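## Task

Take the yellow sponge off the desk and set it on top of the low shelf beneath the REPAIRS sign. That shelf must not be moved, every low shelf must be standing upright at the end, and the robot must not tip over or be left leaning.

## Robot and tools

ROBOT. A wheeled cart with two drive wheels, a pan/tilt head carrying head_camera, and two arms, left_arm and right_arm, each with a wrist camera (left_wrist_camera, right_wrist_camera). The cart spans x = -0.35 to 0.07 m and is 0.53 m wide; above wheel height (0.13 m) it is 0.46 m wide with its front at x = 0.01. Arm pan axes sit at x = -0.060, y = +0.155 (left) and -0.155 (right). Shoulders are 0.89 m up; links are 0.116, 0.135 and 0.162 m. A fixed jaw tip reaches roughly 0.44 m from its pan axis and no lower than 0.54 m above the floor. Objects can occasionally be nudged by something unseen.

FRAMES. Base frame: origin on the floor between the drive wheels, x forward, y left, z up, metres. left_hand and right_hand are fixed-jaw tips in this frame; a held object sits toward the swinging jaw. Odometry frame is the base frame as it was when the scene began; base_odometry counts wheel rotation only, so slip shows as travel and bumps that rotate the robot are missed. Heading is radians, positive left, -3.142 to 3.142.

move. One call = one action. Keys: "base", "joints", "speeds", plus "cameras" and "blocking". With no action it just reports state and images. "base" is a single velocity command, not a pose: {"x_m_s", "turn_rad_s", "for_s"}; forward positive, turn left positive, omitted velocity = 0, no sideways motion. |x_m_s| 0.005-0.291 or 0; |turn_rad_s| 0.02-1.175 or 0; for_s 0.1-7.5 s. Distance is about speed x for_s (ramps 0.5 m/s2, 2 rad/s2); if |x|/0.291 + |turn|/1.175 exceeds 1 both are scaled down. Very small or near-max commands may undershoot; check odometry. "joints" is one flat object for head and both arms, keyed by joint name, each value an absolute target in radians: head_pan_rad (-3.2..3.2, 0 forward, + left), head_tilt_rad (-0.76..1.45, + down), and for each arm <arm>_shoulder_pan_rad (-2.006..2.149), _shoulder_lift_rad (-1.836..1.772), _elbow_flex_rad (-1.773..1.58), _wrist_flex_rad (-1.799..1.772), _wrist_roll_rad (-2.816..2.978), _gripper_rad (-0.03..1.944). "speeds" gives per-joint top speeds in rad/s for that action only, 0.08-4.71 (no gripper key). Out-of-range values are refused; unknown keys make the call invalid. After a refusal or an unrequested stop, the later move/wait/finished_scene calls in that reply are skipped. blocking true (default) returns when everything rests; false returns within about 0.5 s while motion continues, and a new move overrides only the joints it names; a move lacking "base" ends any running base velocity. An unnamed joint may keep pushing toward an old target.

JOINT SENSE. Pan: at 0 left_arm points left, right_arm right; positive is clockwise seen from above; forward is +1.571 (left) and -1.571 (right). Bend: lift, elbow and wrist_flex all 0 puts the upper arm near vertical and forearm and fingers level; positive bends down; their sum is the finger angle below level (1.571 = straight down, requiring forearm no more than 0.20 rad above level). Roll: -1.522 closes jaws across the arm's vertical plane with fixed jaw on the left looking outward; 1.619 puts it on the right; 0.049 closes in the plane. Keep the fixed jaw on the left with level fingers over furniture, since the hand body then sticks up, not down. Gripper: 0 tips touch, 1 about 0.075 m, 1.944 about 0.106 m; each jaw has a small offset. Targets below contact squeeze; use -0.03 for thin items.

STOW. Start: arms folded, jaws shut, robot 0.65 m wide. Stowed: left pan -1.75, lift 0.05, elbow 1.35, wrist_flex -1.55, roll -1.52; right the same with pan 1.75. Stow in two steps (wrist flex and roll first, then the other three); unstow in the opposite order. Spinning in place needs 0.44 m clear radius; turning or reversing next to furniture can snag and tip the robot.

OTHER TOOLS. wait {seconds 0-10, cameras}: lets time run, returns early once motions settle. stop {cameras}: brakes all running motions, which then hold (and may keep pressing). zoom_image {camera, region [x0,y0,x1,y1] pixels from top-left, at most 504 x 504}: magnifies the newest image of that camera. finished_scene {scene}: ends the current scene by its number; nothing may follow it in the same reply after scene 1.

RESULTS. "pictures" lists returned cameras in order. "move" says done or the worst status. base_status "done" only means velocity was sent, with "(sent for a of b s)". joint_status: done, moving, off_target (load, obstacle or trip), stopped, time_out (capped after 14 s; joint then holds), not_followed (self-clearance check blocked the arm; gripper still acts). on_its_own lists unrequested motion. Motor temperatures: per arm, joints in joint_positions order then gripper. MOTOR HOT at 55 C; at 70 C a motor quits (JOINT FAULT / HAND FAULT, limit_stop_at_motor_heat).

AVOID. Loaded joints sag downward; aim higher by the observed sag; hand positions may be a few cm off. A joint stuck over 0.30 rad (jaw 0.09) from target for about 2 s trips and weakens; reset by waiting, then commanding 0.2 rad away from the failed target. Relieve a blocked joint by setting its target to its reading. Limits: 0.4 kg at full reach, 0.7 kg within 0.28 m, about 1 kg with both hands. Do not move held items at 3 rad/s or more, clash or press the arms or hands together, hit furniture, drop things from height, or push/pull furniture (a forward pull tips the robot easily). Never knock a low shelf over or shift the target shelf. The simulation keeps running while you compose a reply.

Each tool is called after "Request:" as a command line: name --argument value for each argument, lists and objects as JSON in quotes; but a table of rows of numbers goes row by row, as --pt "numbers of a row", without its own name.

## Session

Request:
move

Request:
move --joints '{"head_pan_rad":1.2,"head_tilt_rad":0.3}' --cameras '["head_camera"]'

Request:
move --joints '{"head_pan_rad":-1.2,"head_tilt_rad":0.3}' --cameras '["head_camera"]'

Request:
move --joints '{"head_pan_rad":-2.2,"head_tilt_rad":0.3}' --cameras '["head_camera"]'

Request:
move --joints '{"head_pan_rad":-3.14,"head_tilt_rad":0.3}' --cameras '["head_camera"]'

Request:
move --joints '{"head_pan_rad":2.2,"head_tilt_rad":0.3}' --cameras '["head_camera"]'

Request:
move --joints '{"head_pan_rad":0,"head_tilt_rad":0.5}' --cameras '["head_camera"]'

Scene clock: 0.00 s.
Motor temperatures (°C): left_arm=[33 34 33 33 35 29] | right_arm=[30 29 26 27 32 27]
base_odometry: x=+0.000 y=+0.000 heading=+0.000
base_status: not commanded
joint_positions: head_pan_rad=+0.000 head_tilt_rad=+0.000 left_arm_shoulder_pan_rad=+0.000 left_arm_shoulder_lift_rad=-1.704 left_arm_elbow_flex_rad=+1.478 left_arm_wrist_flex_rad=+0.984 left_arm_wrist_roll_rad=-0.001 left_arm_gripper_rad=+0.000 right_arm_shoulder_pan_rad=+0.001 right_arm_shoulder_lift_rad=-1.670 right_arm_elbow_flex_rad=+1.496 right_arm_wrist_flex_rad=+1.032 right_arm_wrist_roll_rad=+0.000 right_arm_gripper_rad=+0.000
joint_status: not commanded
left_hand: x=-0.0600 y=+0.3116 z=+0.8261 quat_wxyz=(+0.395, -0.918, +0.023, +0.010) (m; base frame)
right_hand: x=-0.0602 y=-0.3015 z=+0.8125 quat_wxyz=(+0.008, +0.023, +0.937, -0.348) (m; base frame)
pictures: head_camera, left_wrist_camera, right_wrist_camera
Images, in order (width x height): head_camera 644x476, left_wrist_camera 644x476, right_wrist_camera 644x476.

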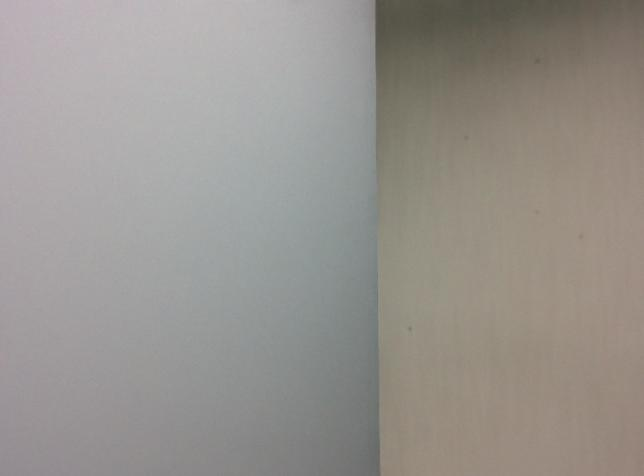

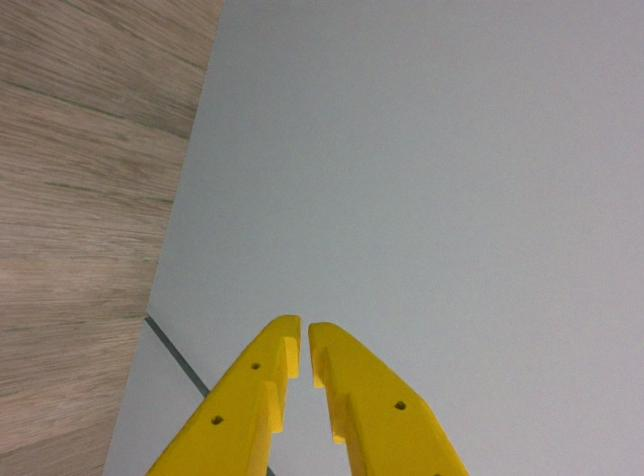

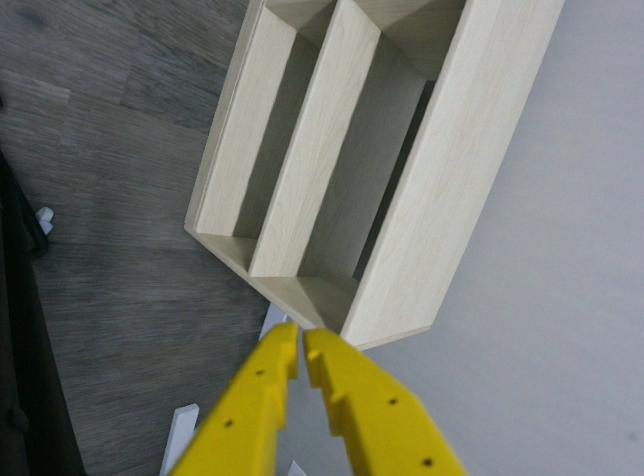

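Scene clock: 1.60 s.
move: done
base_odometry: x=+0.000 y=+0.000 heading=+0.000
base_status: not commanded
joint_positions: head_pan_rad=+1.189 head_tilt_rad=+0.292 left_arm_shoulder_pan_rad=+0.000 left_arm_shoulder_lift_rad=-1.704 left_arm_elbow_flex_rad=+1.478 left_arm_wrist_flex_rad=+0.984 left_arm_wrist_roll_rad=-0.001 left_arm_gripper_rad=+0.000 right_arm_shoulder_pan_rad=+0.001 right_arm_shoulder_lift_rad=-1.670 right_arm_elbow_flex_rad=+1.496 right_arm_wrist_flex_rad=+1.032 right_arm_wrist_roll_rad=+0.000 right_arm_gripper_rad=+0.000
joint_status: all done
left_hand: x=-0.0600 y=+0.3116 z=+0.8261 quat_wxyz=(+0.395, -0.918, +0.023, +0.010) (m; base frame)
right_hand: x=-0.0602 y=-0.3015 z=+0.8125 quat_wxyz=(+0.008, +0.023, +0.937, -0.348) (m; base frame)
pictures: head_camera
Images, in order (width x height): head_camera 644x476.

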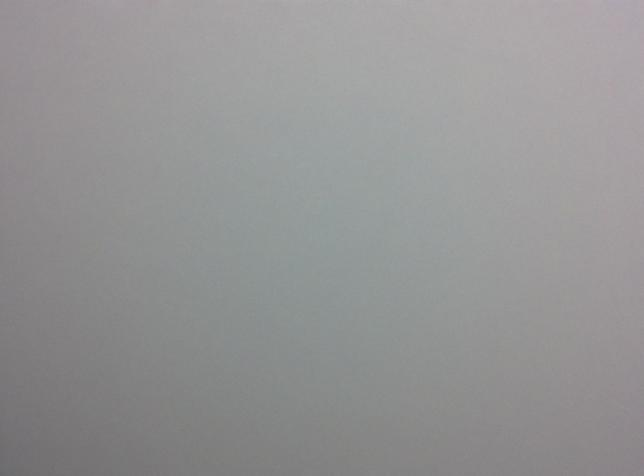

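Scene clock: 4.00 s.
move: done
base_odometry: x=+0.000 y=+0.000 heading=+0.000
base_status: not commanded
joint_positions: head_pan_rad=-1.190 head_tilt_rad=+0.292 left_arm_shoulder_pan_rad=+0.000 left_arm_shoulder_lift_rad=-1.704 left_arm_elbow_flex_rad=+1.478 left_arm_wrist_flex_rad=+0.984 left_arm_wrist_roll_rad=-0.001 left_arm_gripper_rad=+0.000 right_arm_shoulder_pan_rad=+0.001 right_arm_shoulder_lift_rad=-1.670 right_arm_elbow_flex_rad=+1.496 right_arm_wrist_flex_rad=+1.032 right_arm_wrist_roll_rad=+0.000 right_arm_gripper_rad=+0.000
joint_status: all done
left_hand: x=-0.0600 y=+0.3116 z=+0.8261 quat_wxyz=(+0.395, -0.918, +0.023, +0.010) (m; base frame)
right_hand: x=-0.0602 y=-0.3015 z=+0.8125 quat_wxyz=(+0.008, +0.023, +0.937, -0.348) (m; base frame)
pictures: head_camera
Images, in order (width x height): head_camera 644x476.

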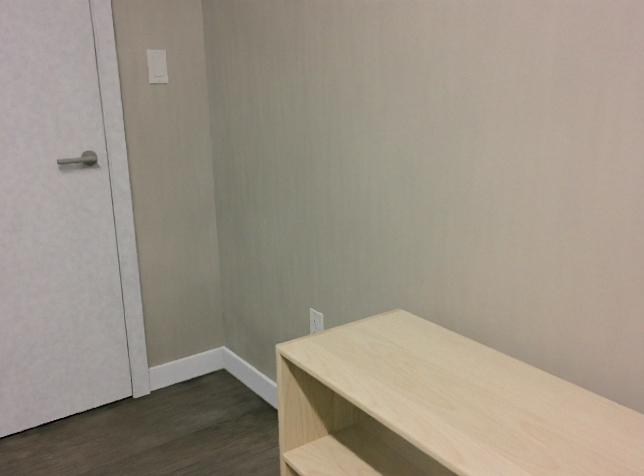

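Scene clock: 5.47 s.
move: done
base_odometry: x=+0.000 y=+0.000 heading=+0.000
base_status: not commanded
joint_positions: head_pan_rad=-2.191 head_tilt_rad=+0.292 left_arm_shoulder_pan_rad=+0.000 left_arm_shoulder_lift_rad=-1.704 left_arm_elbow_flex_rad=+1.478 left_arm_wrist_flex_rad=+0.984 left_arm_wrist_roll_rad=-0.001 left_arm_gripper_rad=+0.000 right_arm_shoulder_pan_rad=+0.001 right_arm_shoulder_lift_rad=-1.670 right_arm_elbow_flex_rad=+1.496 right_arm_wrist_flex_rad=+1.032 right_arm_wrist_roll_rad=+0.000 right_arm_gripper_rad=+0.000
joint_status: all done
left_hand: x=-0.0600 y=+0.3116 z=+0.8261 quat_wxyz=(+0.395, -0.918, +0.023, +0.010) (m; base frame)
right_hand: x=-0.0602 y=-0.3015 z=+0.8125 quat_wxyz=(+0.008, +0.023, +0.937, -0.348) (m; base frame)
pictures: head_camera
Images, in order (width x height): head_camera 644x476.

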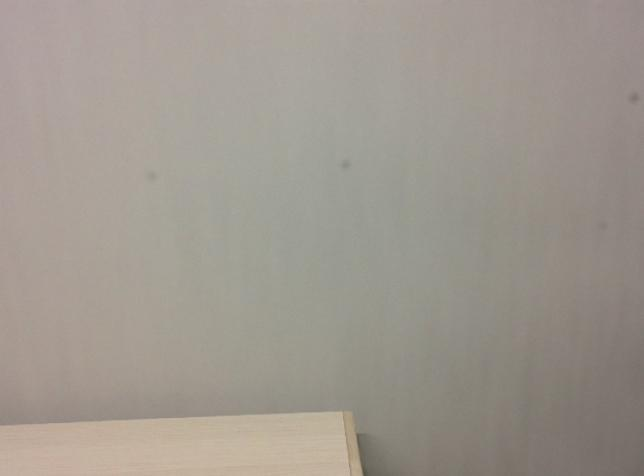

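Scene clock: 6.90 s.
move: done
base_odometry: x=+0.000 y=+0.000 heading=+0.000
base_status: not commanded
joint_positions: head_pan_rad=-3.131 head_tilt_rad=+0.292 left_arm_shoulder_pan_rad=+0.000 left_arm_shoulder_lift_rad=-1.704 left_arm_elbow_flex_rad=+1.478 left_arm_wrist_flex_rad=+0.984 left_arm_wrist_roll_rad=-0.001 left_arm_gripper_rad=+0.000 right_arm_shoulder_pan_rad=+0.001 right_arm_shoulder_lift_rad=-1.670 right_arm_elbow_flex_rad=+1.496 right_arm_wrist_flex_rad=+1.032 right_arm_wrist_roll_rad=+0.000 right_arm_gripper_rad=+0.000
joint_status: all done
left_hand: x=-0.0600 y=+0.3116 z=+0.8261 quat_wxyz=(+0.395, -0.918, +0.023, +0.010) (m; base frame)
right_hand: x=-0.0602 y=-0.3015 z=+0.8125 quat_wxyz=(+0.008, +0.023, +0.937, -0.348) (m; base frame)
pictures: head_camera
Images, in order (width x height): head_camera 644x476.

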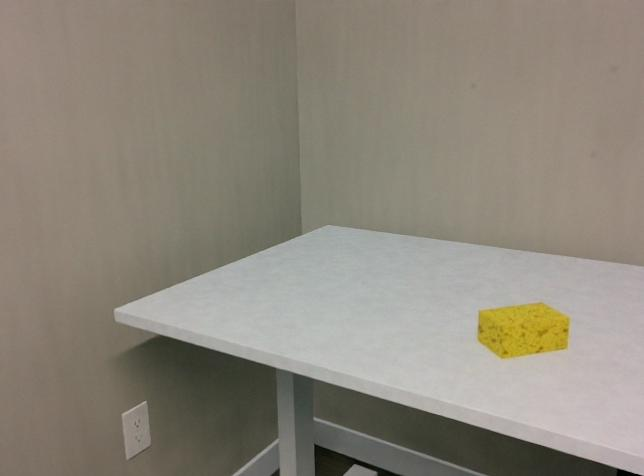

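Scene clock: 11.27 s.
move: done
base_odometry: x=+0.000 y=+0.000 heading=+0.000
base_status: not commanded
joint_positions: head_pan_rad=+2.189 head_tilt_rad=+0.292 left_arm_shoulder_pan_rad=+0.000 left_arm_shoulder_lift_rad=-1.704 left_arm_elbow_flex_rad=+1.478 left_arm_wrist_flex_rad=+0.984 left_arm_wrist_roll_rad=-0.001 left_arm_gripper_rad=+0.000 right_arm_shoulder_pan_rad=+0.001 right_arm_shoulder_lift_rad=-1.670 right_arm_elbow_flex_rad=+1.496 right_arm_wrist_flex_rad=+1.032 right_arm_wrist_roll_rad=+0.000 right_arm_gripper_rad=+0.000
joint_status: all done
left_hand: x=-0.0600 y=+0.3116 z=+0.8261 quat_wxyz=(+0.395, -0.918, +0.023, +0.010) (m; base frame)
right_hand: x=-0.0602 y=-0.3015 z=+0.8125 quat_wxyz=(+0.008, +0.023, +0.937, -0.348) (m; base frame)
pictures: head_camera
Images, in order (width x height): head_camera 644x476.

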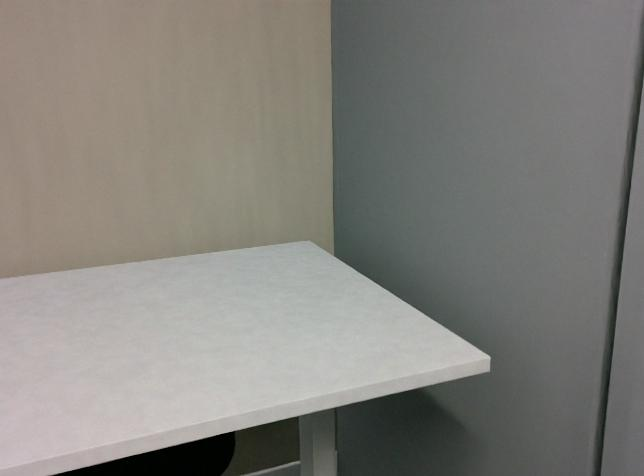

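Scene clock: 13.53 s.
move: done
base_odometry: x=+0.000 y=+0.000 heading=+0.000
base_status: not commanded
joint_positions: head_pan_rad=+0.009 head_tilt_rad=+0.493 left_arm_shoulder_pan_rad=+0.000 left_arm_shoulder_lift_rad=-1.704 left_arm_elbow_flex_rad=+1.478 left_arm_wrist_flex_rad=+0.984 left_arm_wrist_roll_rad=-0.001 left_arm_gripper_rad=+0.000 right_arm_shoulder_pan_rad=+0.001 right_arm_shoulder_lift_rad=-1.670 right_arm_elbow_flex_rad=+1.496 right_arm_wrist_flex_rad=+1.032 right_arm_wrist_roll_rad=+0.000 right_arm_gripper_rad=+0.000
joint_status: all done
left_hand: x=-0.0600 y=+0.3116 z=+0.8261 quat_wxyz=(+0.395, -0.918, +0.023, +0.010) (m; base frame)
right_hand: x=-0.0602 y=-0.3015 z=+0.8125 quat_wxyz=(+0.008, +0.023, +0.937, -0.348) (m; base frame)
pictures: head_camera
Images, in order (width x height): head_camera 644x476.

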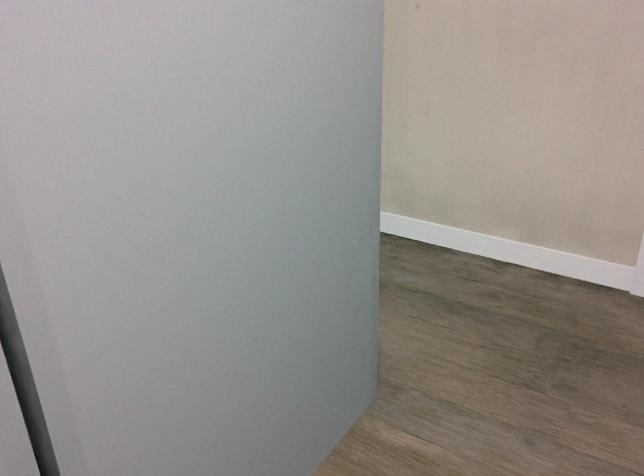

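Request:
move --joints '{"head_pan_rad":1.57,"head_tilt_rad":0.9}' --cameras '["head_camera"]'

Request:
move --joints '{"head_pan_rad":-1.57,"head_tilt_rad":0.8}' --cameras '["head_camera"]'

Request:
move --joints '{"head_pan_rad":-1.57,"head_tilt_rad":-0.2}' --cameras '["head_camera"]'

Request:
move --joints '{"head_pan_rad":-3.14,"head_tilt_rad":0.9}' --cameras '["head_camera"]'

Request:
move --joints '{"head_pan_rad":-2.3,"head_tilt_rad":0.9}' --cameras '["head_camera"]'

Request:
move --joints '{"head_pan_rad":-0.6,"head_tilt_rad":0.2}' --cameras '["head_camera"]'

Scene clock: 34.93 s.
move: done
base_odometry: x=+0.000 y=+0.000 heading=+0.000
base_status: not commanded
joint_positions: head_pan_rad=+1.560 head_tilt_rad=+0.894 left_arm_shoulder_pan_rad=+0.000 left_arm_shoulder_lift_rad=-1.704 left_arm_elbow_flex_rad=+1.478 left_arm_wrist_flex_rad=+0.984 left_arm_wrist_roll_rad=-0.001 left_arm_gripper_rad=+0.000 right_arm_shoulder_pan_rad=+0.001 right_arm_shoulder_lift_rad=-1.670 right_arm_elbow_flex_rad=+1.496 right_arm_wrist_flex_rad=+1.032 right_arm_wrist_roll_rad=+0.000 right_arm_gripper_rad=+0.000
joint_status: all done
left_hand: x=-0.0600 y=+0.3116 z=+0.8261 quat_wxyz=(+0.395, -0.918, +0.023, +0.010) (m; base frame)
right_hand: x=-0.0602 y=-0.3015 z=+0.8125 quat_wxyz=(+0.008, +0.023, +0.937, -0.348) (m; base frame)
pictures: head_camera
Images, in order (width x height): head_camera 644x476.

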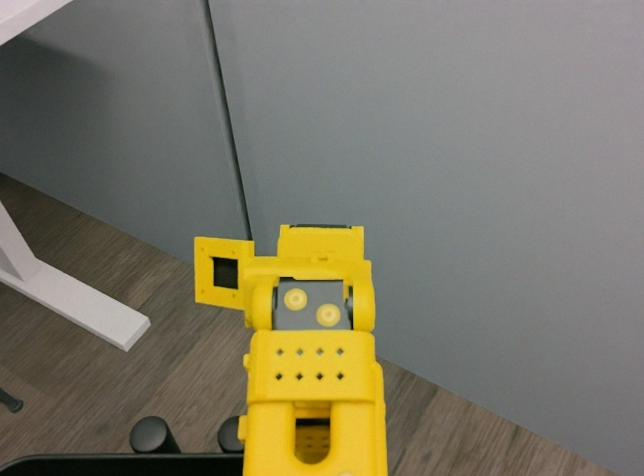

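Scene clock: 37.83 s.
move: done
base_odometry: x=+0.000 y=+0.000 heading=+0.000
base_status: not commanded
joint_positions: head_pan_rad=-1.560 head_tilt_rad=+0.814 left_arm_shoulder_pan_rad=+0.000 left_arm_shoulder_lift_rad=-1.704 left_arm_elbow_flex_rad=+1.478 left_arm_wrist_flex_rad=+0.984 left_arm_wrist_roll_rad=-0.001 left_arm_gripper_rad=+0.000 right_arm_shoulder_pan_rad=+0.001 right_arm_shoulder_lift_rad=-1.670 right_arm_elbow_flex_rad=+1.496 right_arm_wrist_flex_rad=+1.032 right_arm_wrist_roll_rad=+0.000 right_arm_gripper_rad=+0.000
joint_status: all done
left_hand: x=-0.0600 y=+0.3116 z=+0.8261 quat_wxyz=(+0.395, -0.918, +0.023, +0.010) (m; base frame)
right_hand: x=-0.0602 y=-0.3015 z=+0.8125 quat_wxyz=(+0.008, +0.023, +0.937, -0.348) (m; base frame)
pictures: head_camera
Images, in order (width x height): head_camera 644x476.

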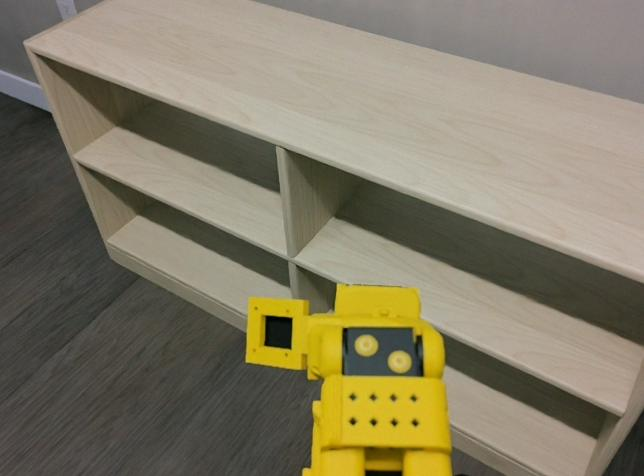

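Scene clock: 39.30 s.
move: done
base_odometry: x=+0.000 y=+0.000 heading=+0.000
base_status: not commanded
joint_positions: head_pan_rad=-1.560 head_tilt_rad=-0.190 left_arm_shoulder_pan_rad=+0.000 left_arm_shoulder_lift_rad=-1.704 left_arm_elbow_flex_rad=+1.478 left_arm_wrist_flex_rad=+0.984 left_arm_wrist_roll_rad=-0.001 left_arm_gripper_rad=+0.000 right_arm_shoulder_pan_rad=+0.001 right_arm_shoulder_lift_rad=-1.670 right_arm_elbow_flex_rad=+1.496 right_arm_wrist_flex_rad=+1.032 right_arm_wrist_roll_rad=+0.000 right_arm_gripper_rad=+0.000
joint_status: all done
left_hand: x=-0.0600 y=+0.3116 z=+0.8261 quat_wxyz=(+0.395, -0.918, +0.023, +0.010) (m; base frame)
right_hand: x=-0.0602 y=-0.3015 z=+0.8125 quat_wxyz=(+0.008, +0.023, +0.937, -0.348) (m; base frame)
pictures: head_camera
Images, in order (width x height): head_camera 644x476.

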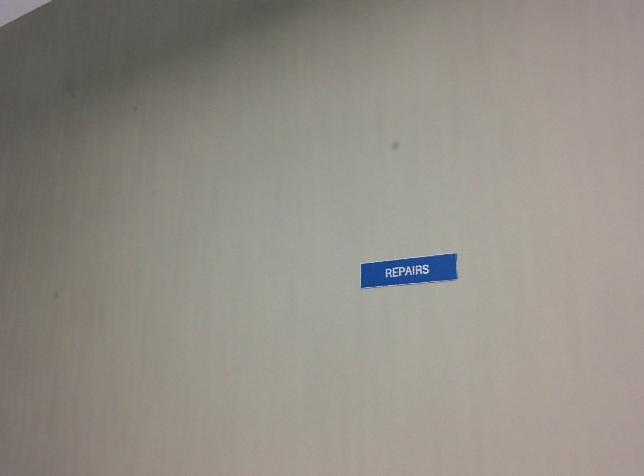

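Scene clock: 41.17 s.
move: done
base_odometry: x=+0.000 y=+0.000 heading=+0.000
base_status: not commanded
joint_positions: head_pan_rad=-3.131 head_tilt_rad=+0.894 left_arm_shoulder_pan_rad=+0.000 left_arm_shoulder_lift_rad=-1.704 left_arm_elbow_flex_rad=+1.478 left_arm_wrist_flex_rad=+0.984 left_arm_wrist_roll_rad=-0.001 left_arm_gripper_rad=+0.000 right_arm_shoulder_pan_rad=+0.001 right_arm_shoulder_lift_rad=-1.670 right_arm_elbow_flex_rad=+1.496 right_arm_wrist_flex_rad=+1.032 right_arm_wrist_roll_rad=+0.000 right_arm_gripper_rad=+0.000
joint_status: all done
left_hand: x=-0.0600 y=+0.3116 z=+0.8261 quat_wxyz=(+0.395, -0.918, +0.023, +0.010) (m; base frame)
right_hand: x=-0.0602 y=-0.3015 z=+0.8125 quat_wxyz=(+0.008, +0.023, +0.937, -0.348) (m; base frame)
pictures: head_camera
Images, in order (width x height): head_camera 644x476.

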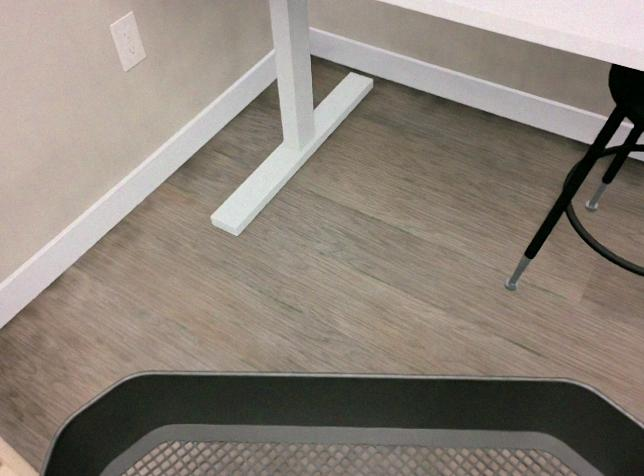

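Scene clock: 42.53 s.
move: done
base_odometry: x=+0.000 y=+0.000 heading=+0.000
base_status: not commanded
joint_positions: head_pan_rad=-2.310 head_tilt_rad=+0.894 left_arm_shoulder_pan_rad=+0.000 left_arm_shoulder_lift_rad=-1.704 left_arm_elbow_flex_rad=+1.478 left_arm_wrist_flex_rad=+0.984 left_arm_wrist_roll_rad=-0.001 left_arm_gripper_rad=+0.000 right_arm_shoulder_pan_rad=+0.001 right_arm_shoulder_lift_rad=-1.670 right_arm_elbow_flex_rad=+1.496 right_arm_wrist_flex_rad=+1.032 right_arm_wrist_roll_rad=+0.000 right_arm_gripper_rad=+0.000
joint_status: all done
left_hand: x=-0.0600 y=+0.3116 z=+0.8261 quat_wxyz=(+0.395, -0.918, +0.023, +0.010) (m; base frame)
right_hand: x=-0.0602 y=-0.3015 z=+0.8125 quat_wxyz=(+0.008, +0.023, +0.937, -0.348) (m; base frame)
pictures: head_camera
Images, in order (width x height): head_camera 644x476.

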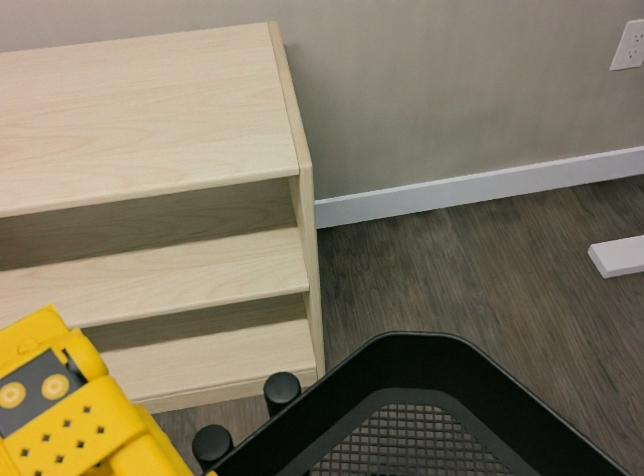

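Scene clock: 44.47 s.
move: done
base_odometry: x=+0.000 y=+0.000 heading=+0.000
base_status: not commanded
joint_positions: head_pan_rad=-0.611 head_tilt_rad=+0.212 left_arm_shoulder_pan_rad=+0.000 left_arm_shoulder_lift_rad=-1.704 left_arm_elbow_flex_rad=+1.478 left_arm_wrist_flex_rad=+0.984 left_arm_wrist_roll_rad=-0.001 left_arm_gripper_rad=+0.000 right_arm_shoulder_pan_rad=+0.001 right_arm_shoulder_lift_rad=-1.670 right_arm_elbow_flex_rad=+1.496 right_arm_wrist_flex_rad=+1.032 right_arm_wrist_roll_rad=+0.000 right_arm_gripper_rad=+0.000
joint_status: all done
left_hand: x=-0.0600 y=+0.3116 z=+0.8261 quat_wxyz=(+0.395, -0.918, +0.023, +0.010) (m; base frame)
right_hand: x=-0.0602 y=-0.3015 z=+0.8125 quat_wxyz=(+0.008, +0.023, +0.937, -0.348) (m; base frame)
pictures: head_camera
Images, in order (width x height): head_camera 644x476.

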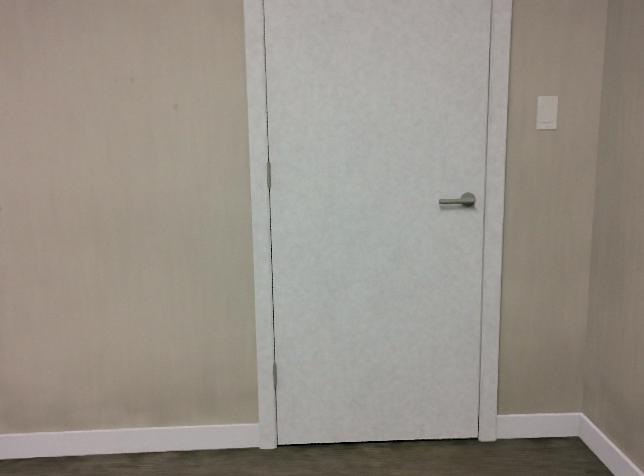

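Request:
move --base '{"turn_rad_s":0.7,"for_s":3.67}' --joints '{"head_pan_rad":0,"head_tilt_rad":0.5}' --cameras '["head_camera"]'

Request:
move --joints '{"head_pan_rad":0.9,"head_tilt_rad":0.5}' --cameras '["all"]'

Scene clock: 73.57 s.
move: done
base_odometry: x=-0.001 y=+0.000 heading=+2.566
base_status: done (sent for 3.67 of 3.67 s)
joint_positions: head_pan_rad=-0.011 head_tilt_rad=+0.493 left_arm_shoulder_pan_rad=-0.006 left_arm_shoulder_lift_rad=-1.704 left_arm_elbow_flex_rad=+1.478 left_arm_wrist_flex_rad=+0.984 left_arm_wrist_roll_rad=-0.001 left_arm_gripper_rad=+0.000 right_arm_shoulder_pan_rad=-0.004 right_arm_shoulder_lift_rad=-1.670 right_arm_elbow_flex_rad=+1.496 right_arm_wrist_flex_rad=+1.032 right_arm_wrist_roll_rad=+0.000 right_arm_gripper_rad=+0.000
joint_status: all done
left_hand: x=-0.0609 y=+0.3116 z=+0.8261 quat_wxyz=(+0.395, -0.918, +0.020, +0.011) (m; base frame)
right_hand: x=-0.0595 y=-0.3015 z=+0.8125 quat_wxyz=(+0.009, +0.021, +0.937, -0.348) (m; base frame)
pictures: head_camera
Images, in order (width x height): head_camera 644x476.

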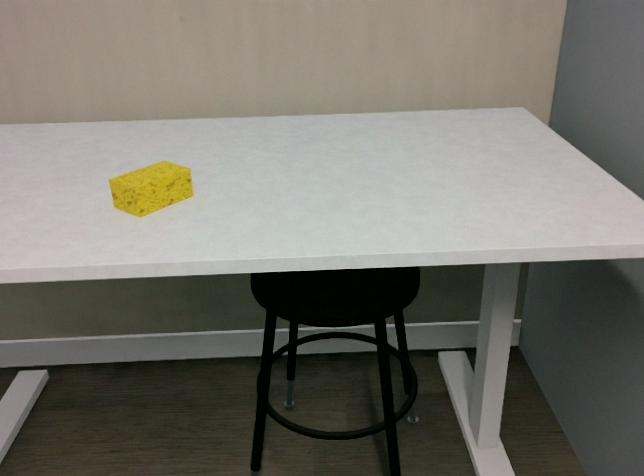

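Scene clock: 74.97 s.
move: done
base_odometry: x=-0.001 y=+0.000 heading=+2.566
base_status: not commanded
joint_positions: head_pan_rad=+0.890 head_tilt_rad=+0.493 left_arm_shoulder_pan_rad=-0.006 left_arm_shoulder_lift_rad=-1.704 left_arm_elbow_flex_rad=+1.478 left_arm_wrist_flex_rad=+0.984 left_arm_wrist_roll_rad=-0.001 left_arm_gripper_rad=+0.000 right_arm_shoulder_pan_rad=-0.004 right_arm_shoulder_lift_rad=-1.670 right_arm_elbow_flex_rad=+1.496 right_arm_wrist_flex_rad=+1.032 right_arm_wrist_roll_rad=+0.000 right_arm_gripper_rad=+0.000
joint_status: all done
left_hand: x=-0.0609 y=+0.3116 z=+0.8261 quat_wxyz=(+0.395, -0.918, +0.020, +0.011) (m; base frame)
right_hand: x=-0.0595 y=-0.3015 z=+0.8125 quat_wxyz=(+0.009, +0.021, +0.937, -0.348) (m; base frame)
pictures: head_camera, left_wrist_camera, right_wrist_camera
Images, in order (width x height): head_camera 644x476, left_wrist_camera 644x476, right_wrist_camera 644x476.

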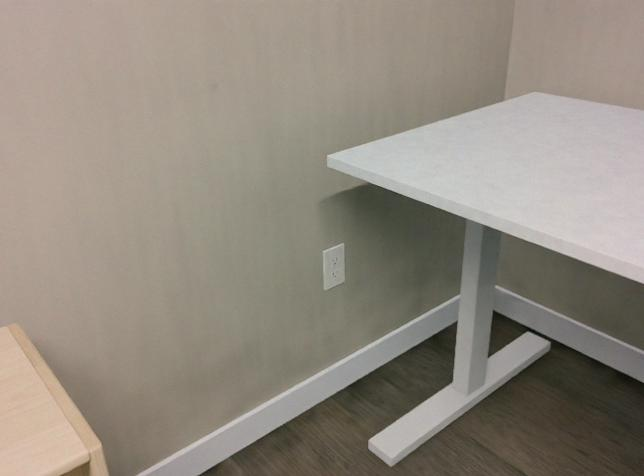

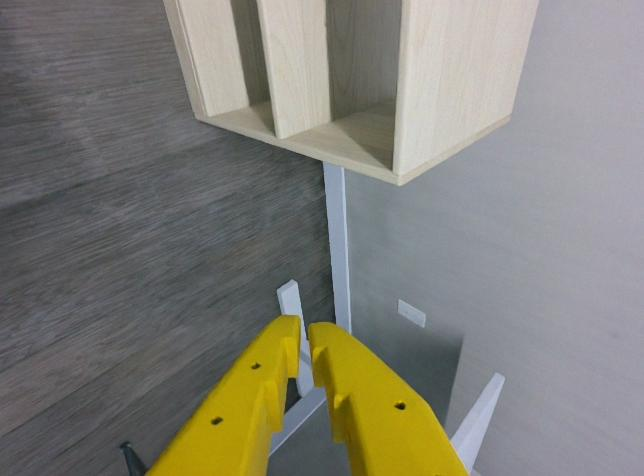

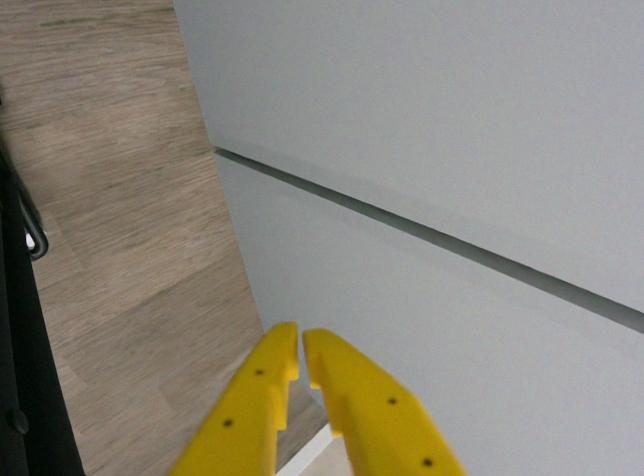

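Request:
move --base '{"x_m_s":0.15,"for_s":2.3}' --joints '{"head_pan_rad":0,"head_tilt_rad":0.75}' --cameras '["head_camera"]'

Scene clock: 85.30 s.
move: done
base_odometry: x=-0.291 y=+0.187 heading=+2.569
base_status: done (sent for 2.3 of 2.3 s)
joint_positions: head_pan_rad=+0.009 head_tilt_rad=+0.744 left_arm_shoulder_pan_rad=-0.004 left_arm_shoulder_lift_rad=-1.704 left_arm_elbow_flex_rad=+1.478 left_arm_wrist_flex_rad=+0.984 left_arm_wrist_roll_rad=-0.001 left_arm_gripper_rad=+0.000 right_arm_shoulder_pan_rad=+0.001 right_arm_shoulder_lift_rad=-1.670 right_arm_elbow_flex_rad=+1.496 right_arm_wrist_flex_rad=+1.032 right_arm_wrist_roll_rad=+0.000 right_arm_gripper_rad=+0.000
joint_status: all done
left_hand: x=-0.0607 y=+0.3116 z=+0.8261 quat_wxyz=(+0.395, -0.918, +0.021, +0.011) (m; base frame)
right_hand: x=-0.0602 y=-0.3015 z=+0.8125 quat_wxyz=(+0.008, +0.023, +0.937, -0.348) (m; base frame)
pictures: head_camera
Images, in order (width x height): head_camera 644x476.

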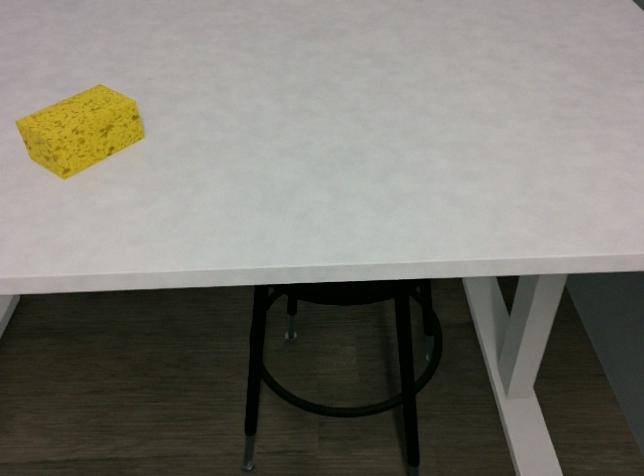

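Request:
move --joints '{"left_arm_shoulder_pan_rad":1.571,"left_arm_shoulder_lift_rad":0.5,"left_arm_elbow_flex_rad":-0.5,"left_arm_wrist_flex_rad":1.1,"left_arm_wrist_roll_rad":-1.522}' --cameras '["head_camera"]'

Request:
move --joints '{"head_pan_rad":0.3,"head_tilt_rad":0.85,"left_arm_gripper_rad":1.7}' --cameras '["head_camera","left_wrist_camera"]'

Scene clock: 126.37 s.
move: done
base_odometry: x=-0.291 y=+0.187 heading=+2.569
base_status: not commanded
joint_positions: head_pan_rad=+0.009 head_tilt_rad=+0.744 left_arm_shoulder_pan_rad=+1.563 left_arm_shoulder_lift_rad=+0.511 left_arm_elbow_flex_rad=-0.464 left_arm_wrist_flex_rad=+1.099 left_arm_wrist_roll_rad=-1.516 left_arm_gripper_rad=+0.000 right_arm_shoulder_pan_rad=+0.001 right_arm_shoulder_lift_rad=-1.670 right_arm_elbow_flex_rad=+1.496 right_arm_wrist_flex_rad=+1.032 right_arm_wrist_roll_rad=+0.000 right_arm_gripper_rad=+0.000
joint_status: all done
left_hand: x=+0.2508 y=+0.1651 z=+0.8309 quat_wxyz=(+0.211, -0.007, +0.977, +0.000) (m; base frame)
right_hand: x=-0.0602 y=-0.3015 z=+0.8125 quat_wxyz=(+0.008, +0.023, +0.937, -0.348) (m; base frame)
pictures: head_camera
Images, in order (width x height): head_camera 644x476.

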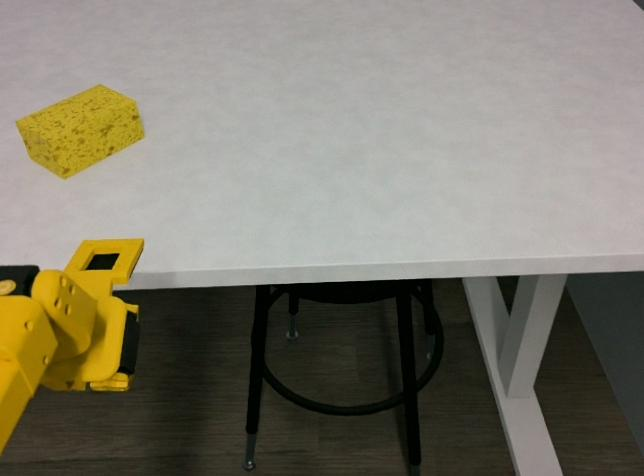

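Scene clock: 127.77 s.
move: done
base_odometry: x=-0.291 y=+0.187 heading=+2.569
base_status: not commanded
joint_positions: head_pan_rad=+0.290 head_tilt_rad=+0.844 left_arm_shoulder_pan_rad=+1.563 left_arm_shoulder_lift_rad=+0.511 left_arm_elbow_flex_rad=-0.464 left_arm_wrist_flex_rad=+1.099 left_arm_wrist_roll_rad=-1.518 left_arm_gripper_rad=+1.692 right_arm_shoulder_pan_rad=+0.001 right_arm_shoulder_lift_rad=-1.670 right_arm_elbow_flex_rad=+1.496 right_arm_wrist_flex_rad=+1.032 right_arm_wrist_roll_rad=+0.000 right_arm_gripper_rad=+0.000
joint_status: all done
left_hand: x=+0.2508 y=+0.1651 z=+0.8309 quat_wxyz=(+0.211, -0.006, +0.977, +0.000) (m; base frame)
right_hand: x=-0.0602 y=-0.3015 z=+0.8125 quat_wxyz=(+0.008, +0.023, +0.937, -0.348) (m; base frame)
pictures: head_camera, left_wrist_camera
Images, in order (width x height): head_camera 644x476, left_wrist_camera 644x476.

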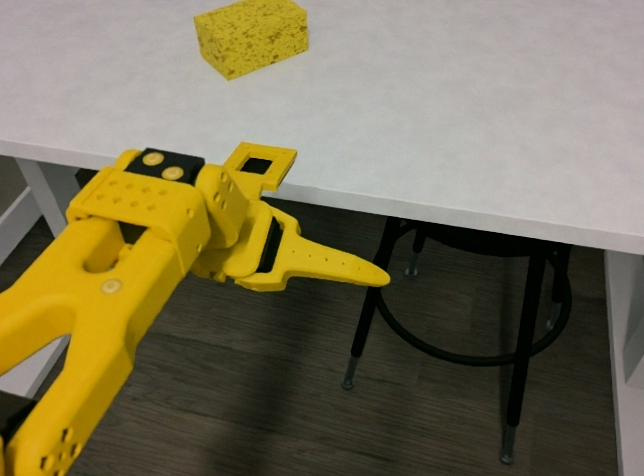

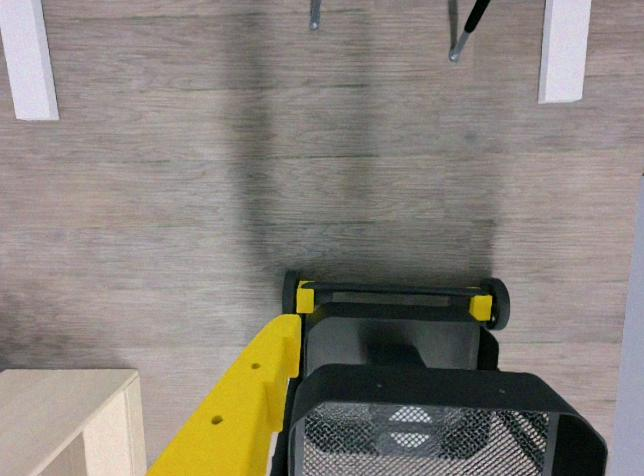

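Request:
move --base '{"turn_rad_s":0.3,"for_s":1.48}'

Request:
move --base '{"x_m_s":0.15,"for_s":1.8}'

Request:
move --base '{"turn_rad_s":-0.3,"for_s":1.48}' --joints '{"head_pan_rad":0.25,"head_tilt_rad":0.85}' --cameras '["head_camera","left_wrist_camera"]'

Scene clock: 141.53 s.
move: done
base_odometry: x=-0.291 y=+0.187 heading=+3.007
base_status: done (sent for 1.47 of 1.47 s)
joint_positions: head_pan_rad=+0.290 head_tilt_rad=+0.844 left_arm_shoulder_pan_rad=+1.571 left_arm_shoulder_lift_rad=+0.511 left_arm_elbow_flex_rad=-0.464 left_arm_wrist_flex_rad=+1.099 left_arm_wrist_roll_rad=-1.518 left_arm_gripper_rad=+1.692 right_arm_shoulder_pan_rad=-0.002 right_arm_shoulder_lift_rad=-1.670 right_arm_elbow_flex_rad=+1.496 right_arm_wrist_flex_rad=+1.032 right_arm_wrist_roll_rad=+0.000 right_arm_gripper_rad=+0.000
joint_status: not commanded
left_hand: x=+0.2508 y=+0.1627 z=+0.8309 quat_wxyz=(+0.211, -0.002, +0.978, +0.000) (m; base frame)
right_hand: x=-0.0597 y=-0.3015 z=+0.8125 quat_wxyz=(+0.009, +0.022, +0.937, -0.348) (m; base frame)
pictures: none

Scene clock: 144.20 s.
move: done
base_odometry: x=-0.559 y=+0.223 heading=+3.008
base_status: done (sent for 1.8 of 1.8 s)
joint_positions: head_pan_rad=+0.290 head_tilt_rad=+0.844 left_arm_shoulder_pan_rad=+1.571 left_arm_shoulder_lift_rad=+0.511 left_arm_elbow_flex_rad=-0.464 left_arm_wrist_flex_rad=+1.099 left_arm_wrist_roll_rad=-1.518 left_arm_gripper_rad=+1.692 right_arm_shoulder_pan_rad=+0.000 right_arm_shoulder_lift_rad=-1.670 right_arm_elbow_flex_rad=+1.496 right_arm_wrist_flex_rad=+1.032 right_arm_wrist_roll_rad=+0.000 right_arm_gripper_rad=+0.000
joint_status: not commanded
left_hand: x=+0.2508 y=+0.1627 z=+0.8309 quat_wxyz=(+0.211, -0.002, +0.978, +0.000) (m; base frame)
right_hand: x=-0.0600 y=-0.3015 z=+0.8125 quat_wxyz=(+0.009, +0.023, +0.937, -0.348) (m; base frame)
pictures: none

Scene clock: 146.33 s.
move: done
base_odometry: x=-0.558 y=+0.222 heading=+2.566
base_status: done (sent for 1.47 of 1.47 s)
joint_positions: head_pan_rad=+0.259 head_tilt_rad=+0.844 left_arm_shoulder_pan_rad=+1.568 left_arm_shoulder_lift_rad=+0.511 left_arm_elbow_flex_rad=-0.464 left_arm_wrist_flex_rad=+1.099 left_arm_wrist_roll_rad=-1.518 left_arm_gripper_rad=+1.692 right_arm_shoulder_pan_rad=+0.001 right_arm_shoulder_lift_rad=-1.670 right_arm_elbow_flex_rad=+1.496 right_arm_wrist_flex_rad=+1.032 right_arm_wrist_roll_rad=+0.000 right_arm_gripper_rad=+0.000
joint_status: all done
left_hand: x=+0.2508 y=+0.1636 z=+0.8309 quat_wxyz=(+0.211, -0.004, +0.978, +0.000) (m; base frame)
right_hand: x=-0.0602 y=-0.3015 z=+0.8125 quat_wxyz=(+0.008, +0.023, +0.937, -0.348) (m; base frame)
pictures: head_camera, left_wrist_camera
Images, in order (width x height): head_camera 644x476, left_wrist_camera 644x476.

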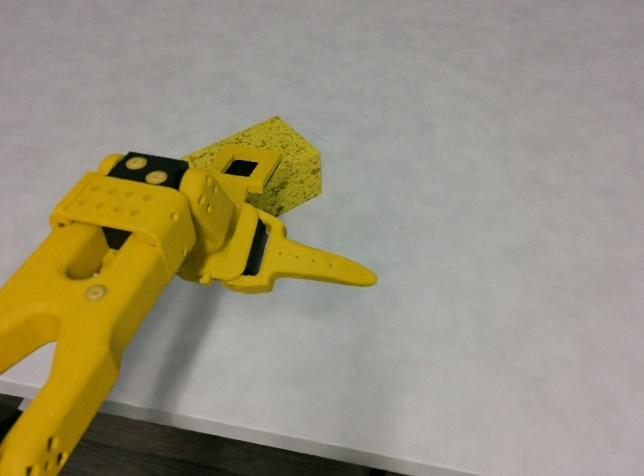

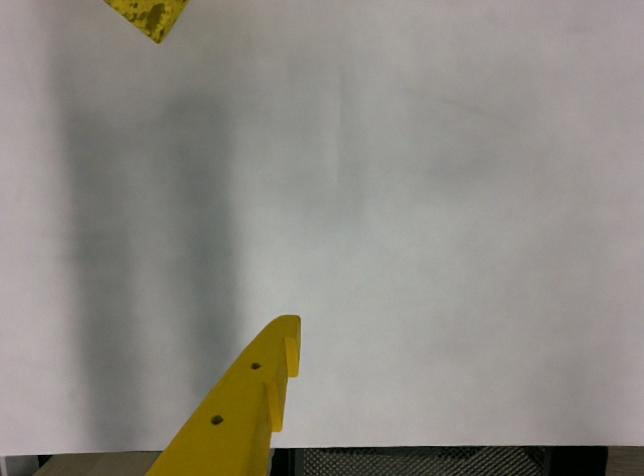

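Request:
move --joints '{"left_arm_wrist_roll_rad":1.1,"left_arm_shoulder_pan_rad":1.5,"left_arm_wrist_flex_rad":1.2}'

Request:
move --base '{"x_m_s":0.08,"for_s":1.5}' --joints '{"head_pan_rad":0.25,"head_tilt_rad":0.95}' --cameras '["head_camera","left_wrist_camera"]'

Scene clock: 179.23 s.
move: done
base_odometry: x=-0.558 y=+0.222 heading=+2.566
base_status: not commanded
joint_positions: head_pan_rad=+0.259 head_tilt_rad=+0.844 left_arm_shoulder_pan_rad=+1.503 left_arm_shoulder_lift_rad=+0.511 left_arm_elbow_flex_rad=-0.466 left_arm_wrist_flex_rad=+1.195 left_arm_wrist_roll_rad=+1.095 left_arm_gripper_rad=+1.692 right_arm_shoulder_pan_rad=+0.001 right_arm_shoulder_lift_rad=-1.670 right_arm_elbow_flex_rad=+1.496 right_arm_wrist_flex_rad=+1.032 right_arm_wrist_roll_rad=+0.000 right_arm_gripper_rad=+0.000
joint_status: all done
left_hand: x=+0.2332 y=+0.1676 z=+0.8244 quat_wxyz=(+0.048, -0.961, +0.224, -0.157) (m; base frame)
right_hand: x=-0.0602 y=-0.3015 z=+0.8125 quat_wxyz=(+0.008, +0.023, +0.937, -0.348) (m; base frame)
pictures: none

Scene clock: 181.60 s.
move: done
base_odometry: x=-0.660 y=+0.288 heading=+2.565
base_status: done (sent for 1.5 of 1.5 s)
joint_positions: head_pan_rad=+0.259 head_tilt_rad=+0.944 left_arm_shoulder_pan_rad=+1.502 left_arm_shoulder_lift_rad=+0.511 left_arm_elbow_flex_rad=-0.466 left_arm_wrist_flex_rad=+1.195 left_arm_wrist_roll_rad=+1.095 left_arm_gripper_rad=+1.692 right_arm_shoulder_pan_rad=+0.000 right_arm_shoulder_lift_rad=-1.670 right_arm_elbow_flex_rad=+1.496 right_arm_wrist_flex_rad=+1.032 right_arm_wrist_roll_rad=+0.000 right_arm_gripper_rad=+0.000
joint_status: all done
left_hand: x=+0.2331 y=+0.1681 z=+0.8244 quat_wxyz=(+0.048, -0.961, +0.223, -0.157) (m; base frame)
right_hand: x=-0.0600 y=-0.3015 z=+0.8125 quat_wxyz=(+0.009, +0.023, +0.937, -0.348) (m; base frame)
pictures: head_camera, left_wrist_camera
Images, in order (width x height): head_camera 644x476, left_wrist_camera 644x476.

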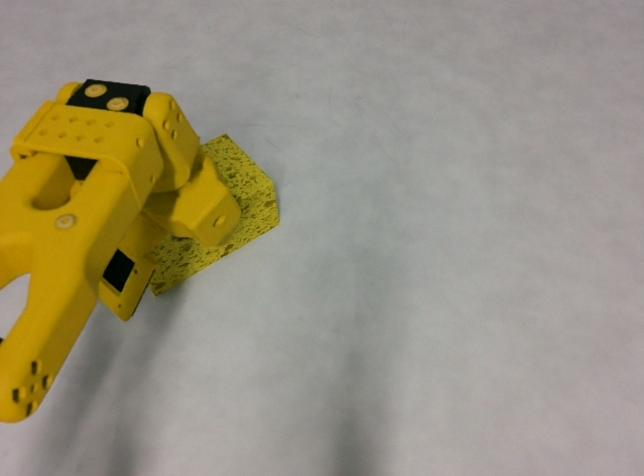

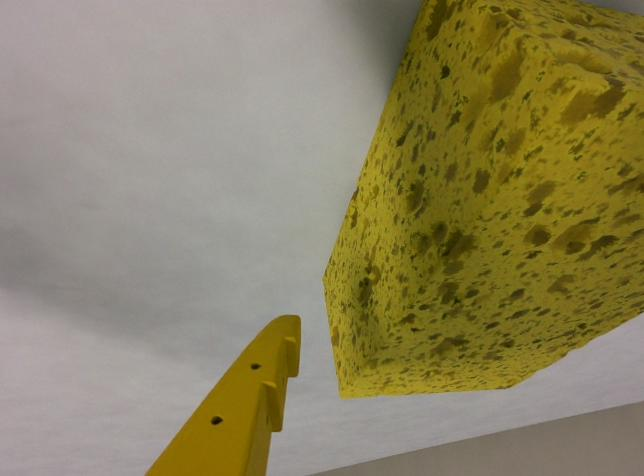

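Request:
move --joints '{"left_arm_wrist_roll_rad":0.9,"left_arm_shoulder_pan_rad":1.535,"left_arm_wrist_flex_rad":1.557,"left_arm_shoulder_lift_rad":0.96,"left_arm_elbow_flex_rad":-1.33,"left_arm_gripper_rad":1.94}' --speeds '{"left_arm_wrist_flex_rad":0.5,"left_arm_shoulder_lift_rad":0.4,"left_arm_elbow_flex_rad":1.0}' --cameras '["head_camera","left_wrist_camera"]'

Scene clock: 206.33 s.
move: done
base_odometry: x=-0.660 y=+0.288 heading=+2.565
base_status: not commanded
joint_positions: head_pan_rad=+0.259 head_tilt_rad=+0.944 left_arm_shoulder_pan_rad=+1.528 left_arm_shoulder_lift_rad=+0.973 left_arm_elbow_flex_rad=-1.299 left_arm_wrist_flex_rad=+1.553 left_arm_wrist_roll_rad=+0.904 left_arm_gripper_rad=+1.925 right_arm_shoulder_pan_rad=+0.000 right_arm_shoulder_lift_rad=-1.670 right_arm_elbow_flex_rad=+1.496 right_arm_wrist_flex_rad=+1.032 right_arm_wrist_roll_rad=+0.000 right_arm_gripper_rad=+0.000
joint_status: all done
left_hand: x=+0.2547 y=+0.1622 z=+0.8295 quat_wxyz=(+0.063, -0.930, +0.325, -0.159) (m; base frame)
right_hand: x=-0.0600 y=-0.3015 z=+0.8125 quat_wxyz=(+0.009, +0.023, +0.937, -0.348) (m; base frame)
pictures: head_camera, left_wrist_camera
Images, in order (width x height): head_camera 644x476, left_wrist_camera 644x476.

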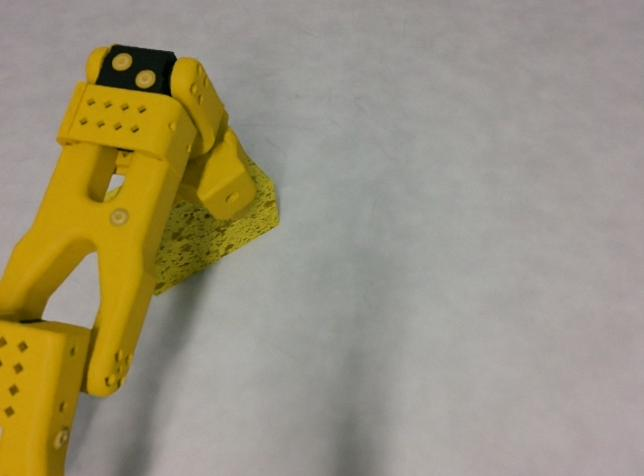

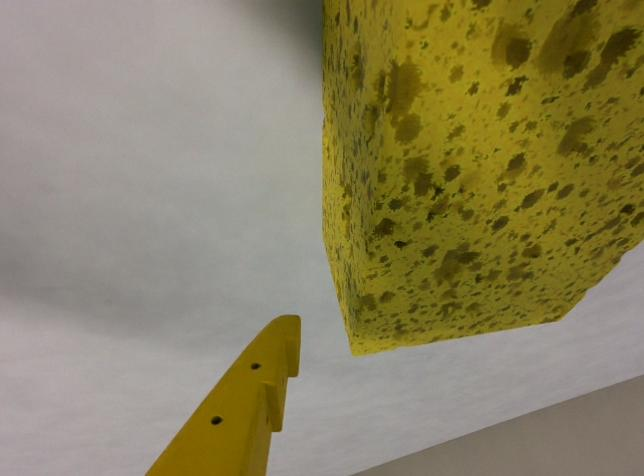

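Request:
move --joints '{"left_arm_wrist_flex_rad":1.33,"left_arm_shoulder_lift_rad":1.06,"left_arm_elbow_flex_rad":-1.23}' --speeds '{"left_arm_wrist_flex_rad":0.5,"left_arm_shoulder_lift_rad":0.25,"left_arm_elbow_flex_rad":0.4}' --cameras '["head_camera","left_wrist_camera"]'

Scene clock: 220.10 s.
move: done
base_odometry: x=-0.660 y=+0.288 heading=+2.565
base_status: not commanded
joint_positions: head_pan_rad=+0.259 head_tilt_rad=+0.944 left_arm_shoulder_pan_rad=+1.528 left_arm_shoulder_lift_rad=+1.076 left_arm_elbow_flex_rad=-1.227 left_arm_wrist_flex_rad=+1.338 left_arm_wrist_roll_rad=+0.904 left_arm_gripper_rad=+1.925 right_arm_shoulder_pan_rad=+0.000 right_arm_shoulder_lift_rad=-1.670 right_arm_elbow_flex_rad=+1.496 right_arm_wrist_flex_rad=+1.032 right_arm_wrist_roll_rad=+0.000 right_arm_gripper_rad=+0.000
joint_status: all done
left_hand: x=+0.2707 y=+0.1629 z=+0.7975 quat_wxyz=(+0.071, -0.927, +0.324, -0.177) (m; base frame)
right_hand: x=-0.0600 y=-0.3015 z=+0.8125 quat_wxyz=(+0.009, +0.023, +0.937, -0.348) (m; base frame)
pictures: head_camera, left_wrist_camera
Images, in order (width x height): head_camera 644x476, left_wrist_camera 644x476.

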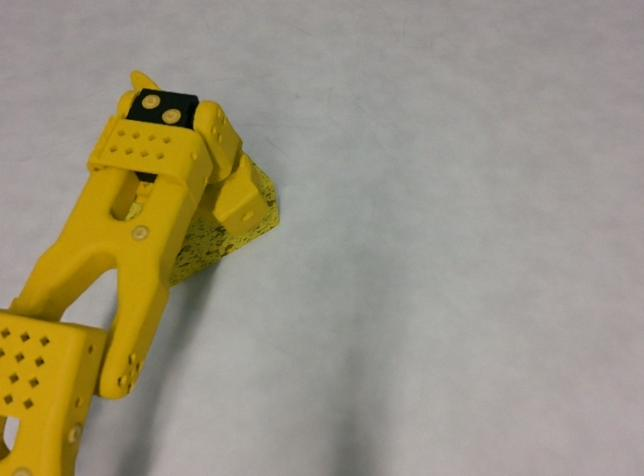

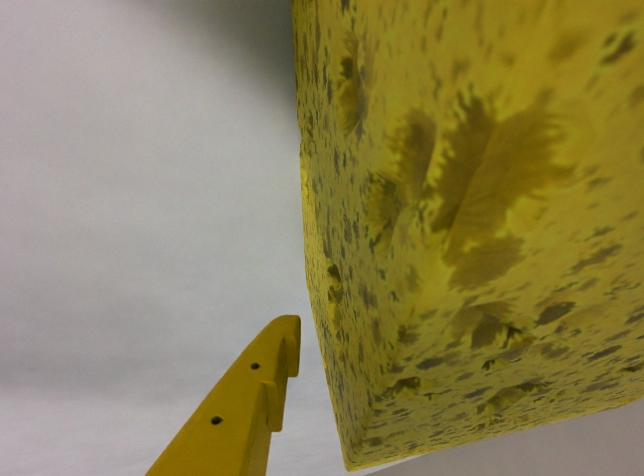

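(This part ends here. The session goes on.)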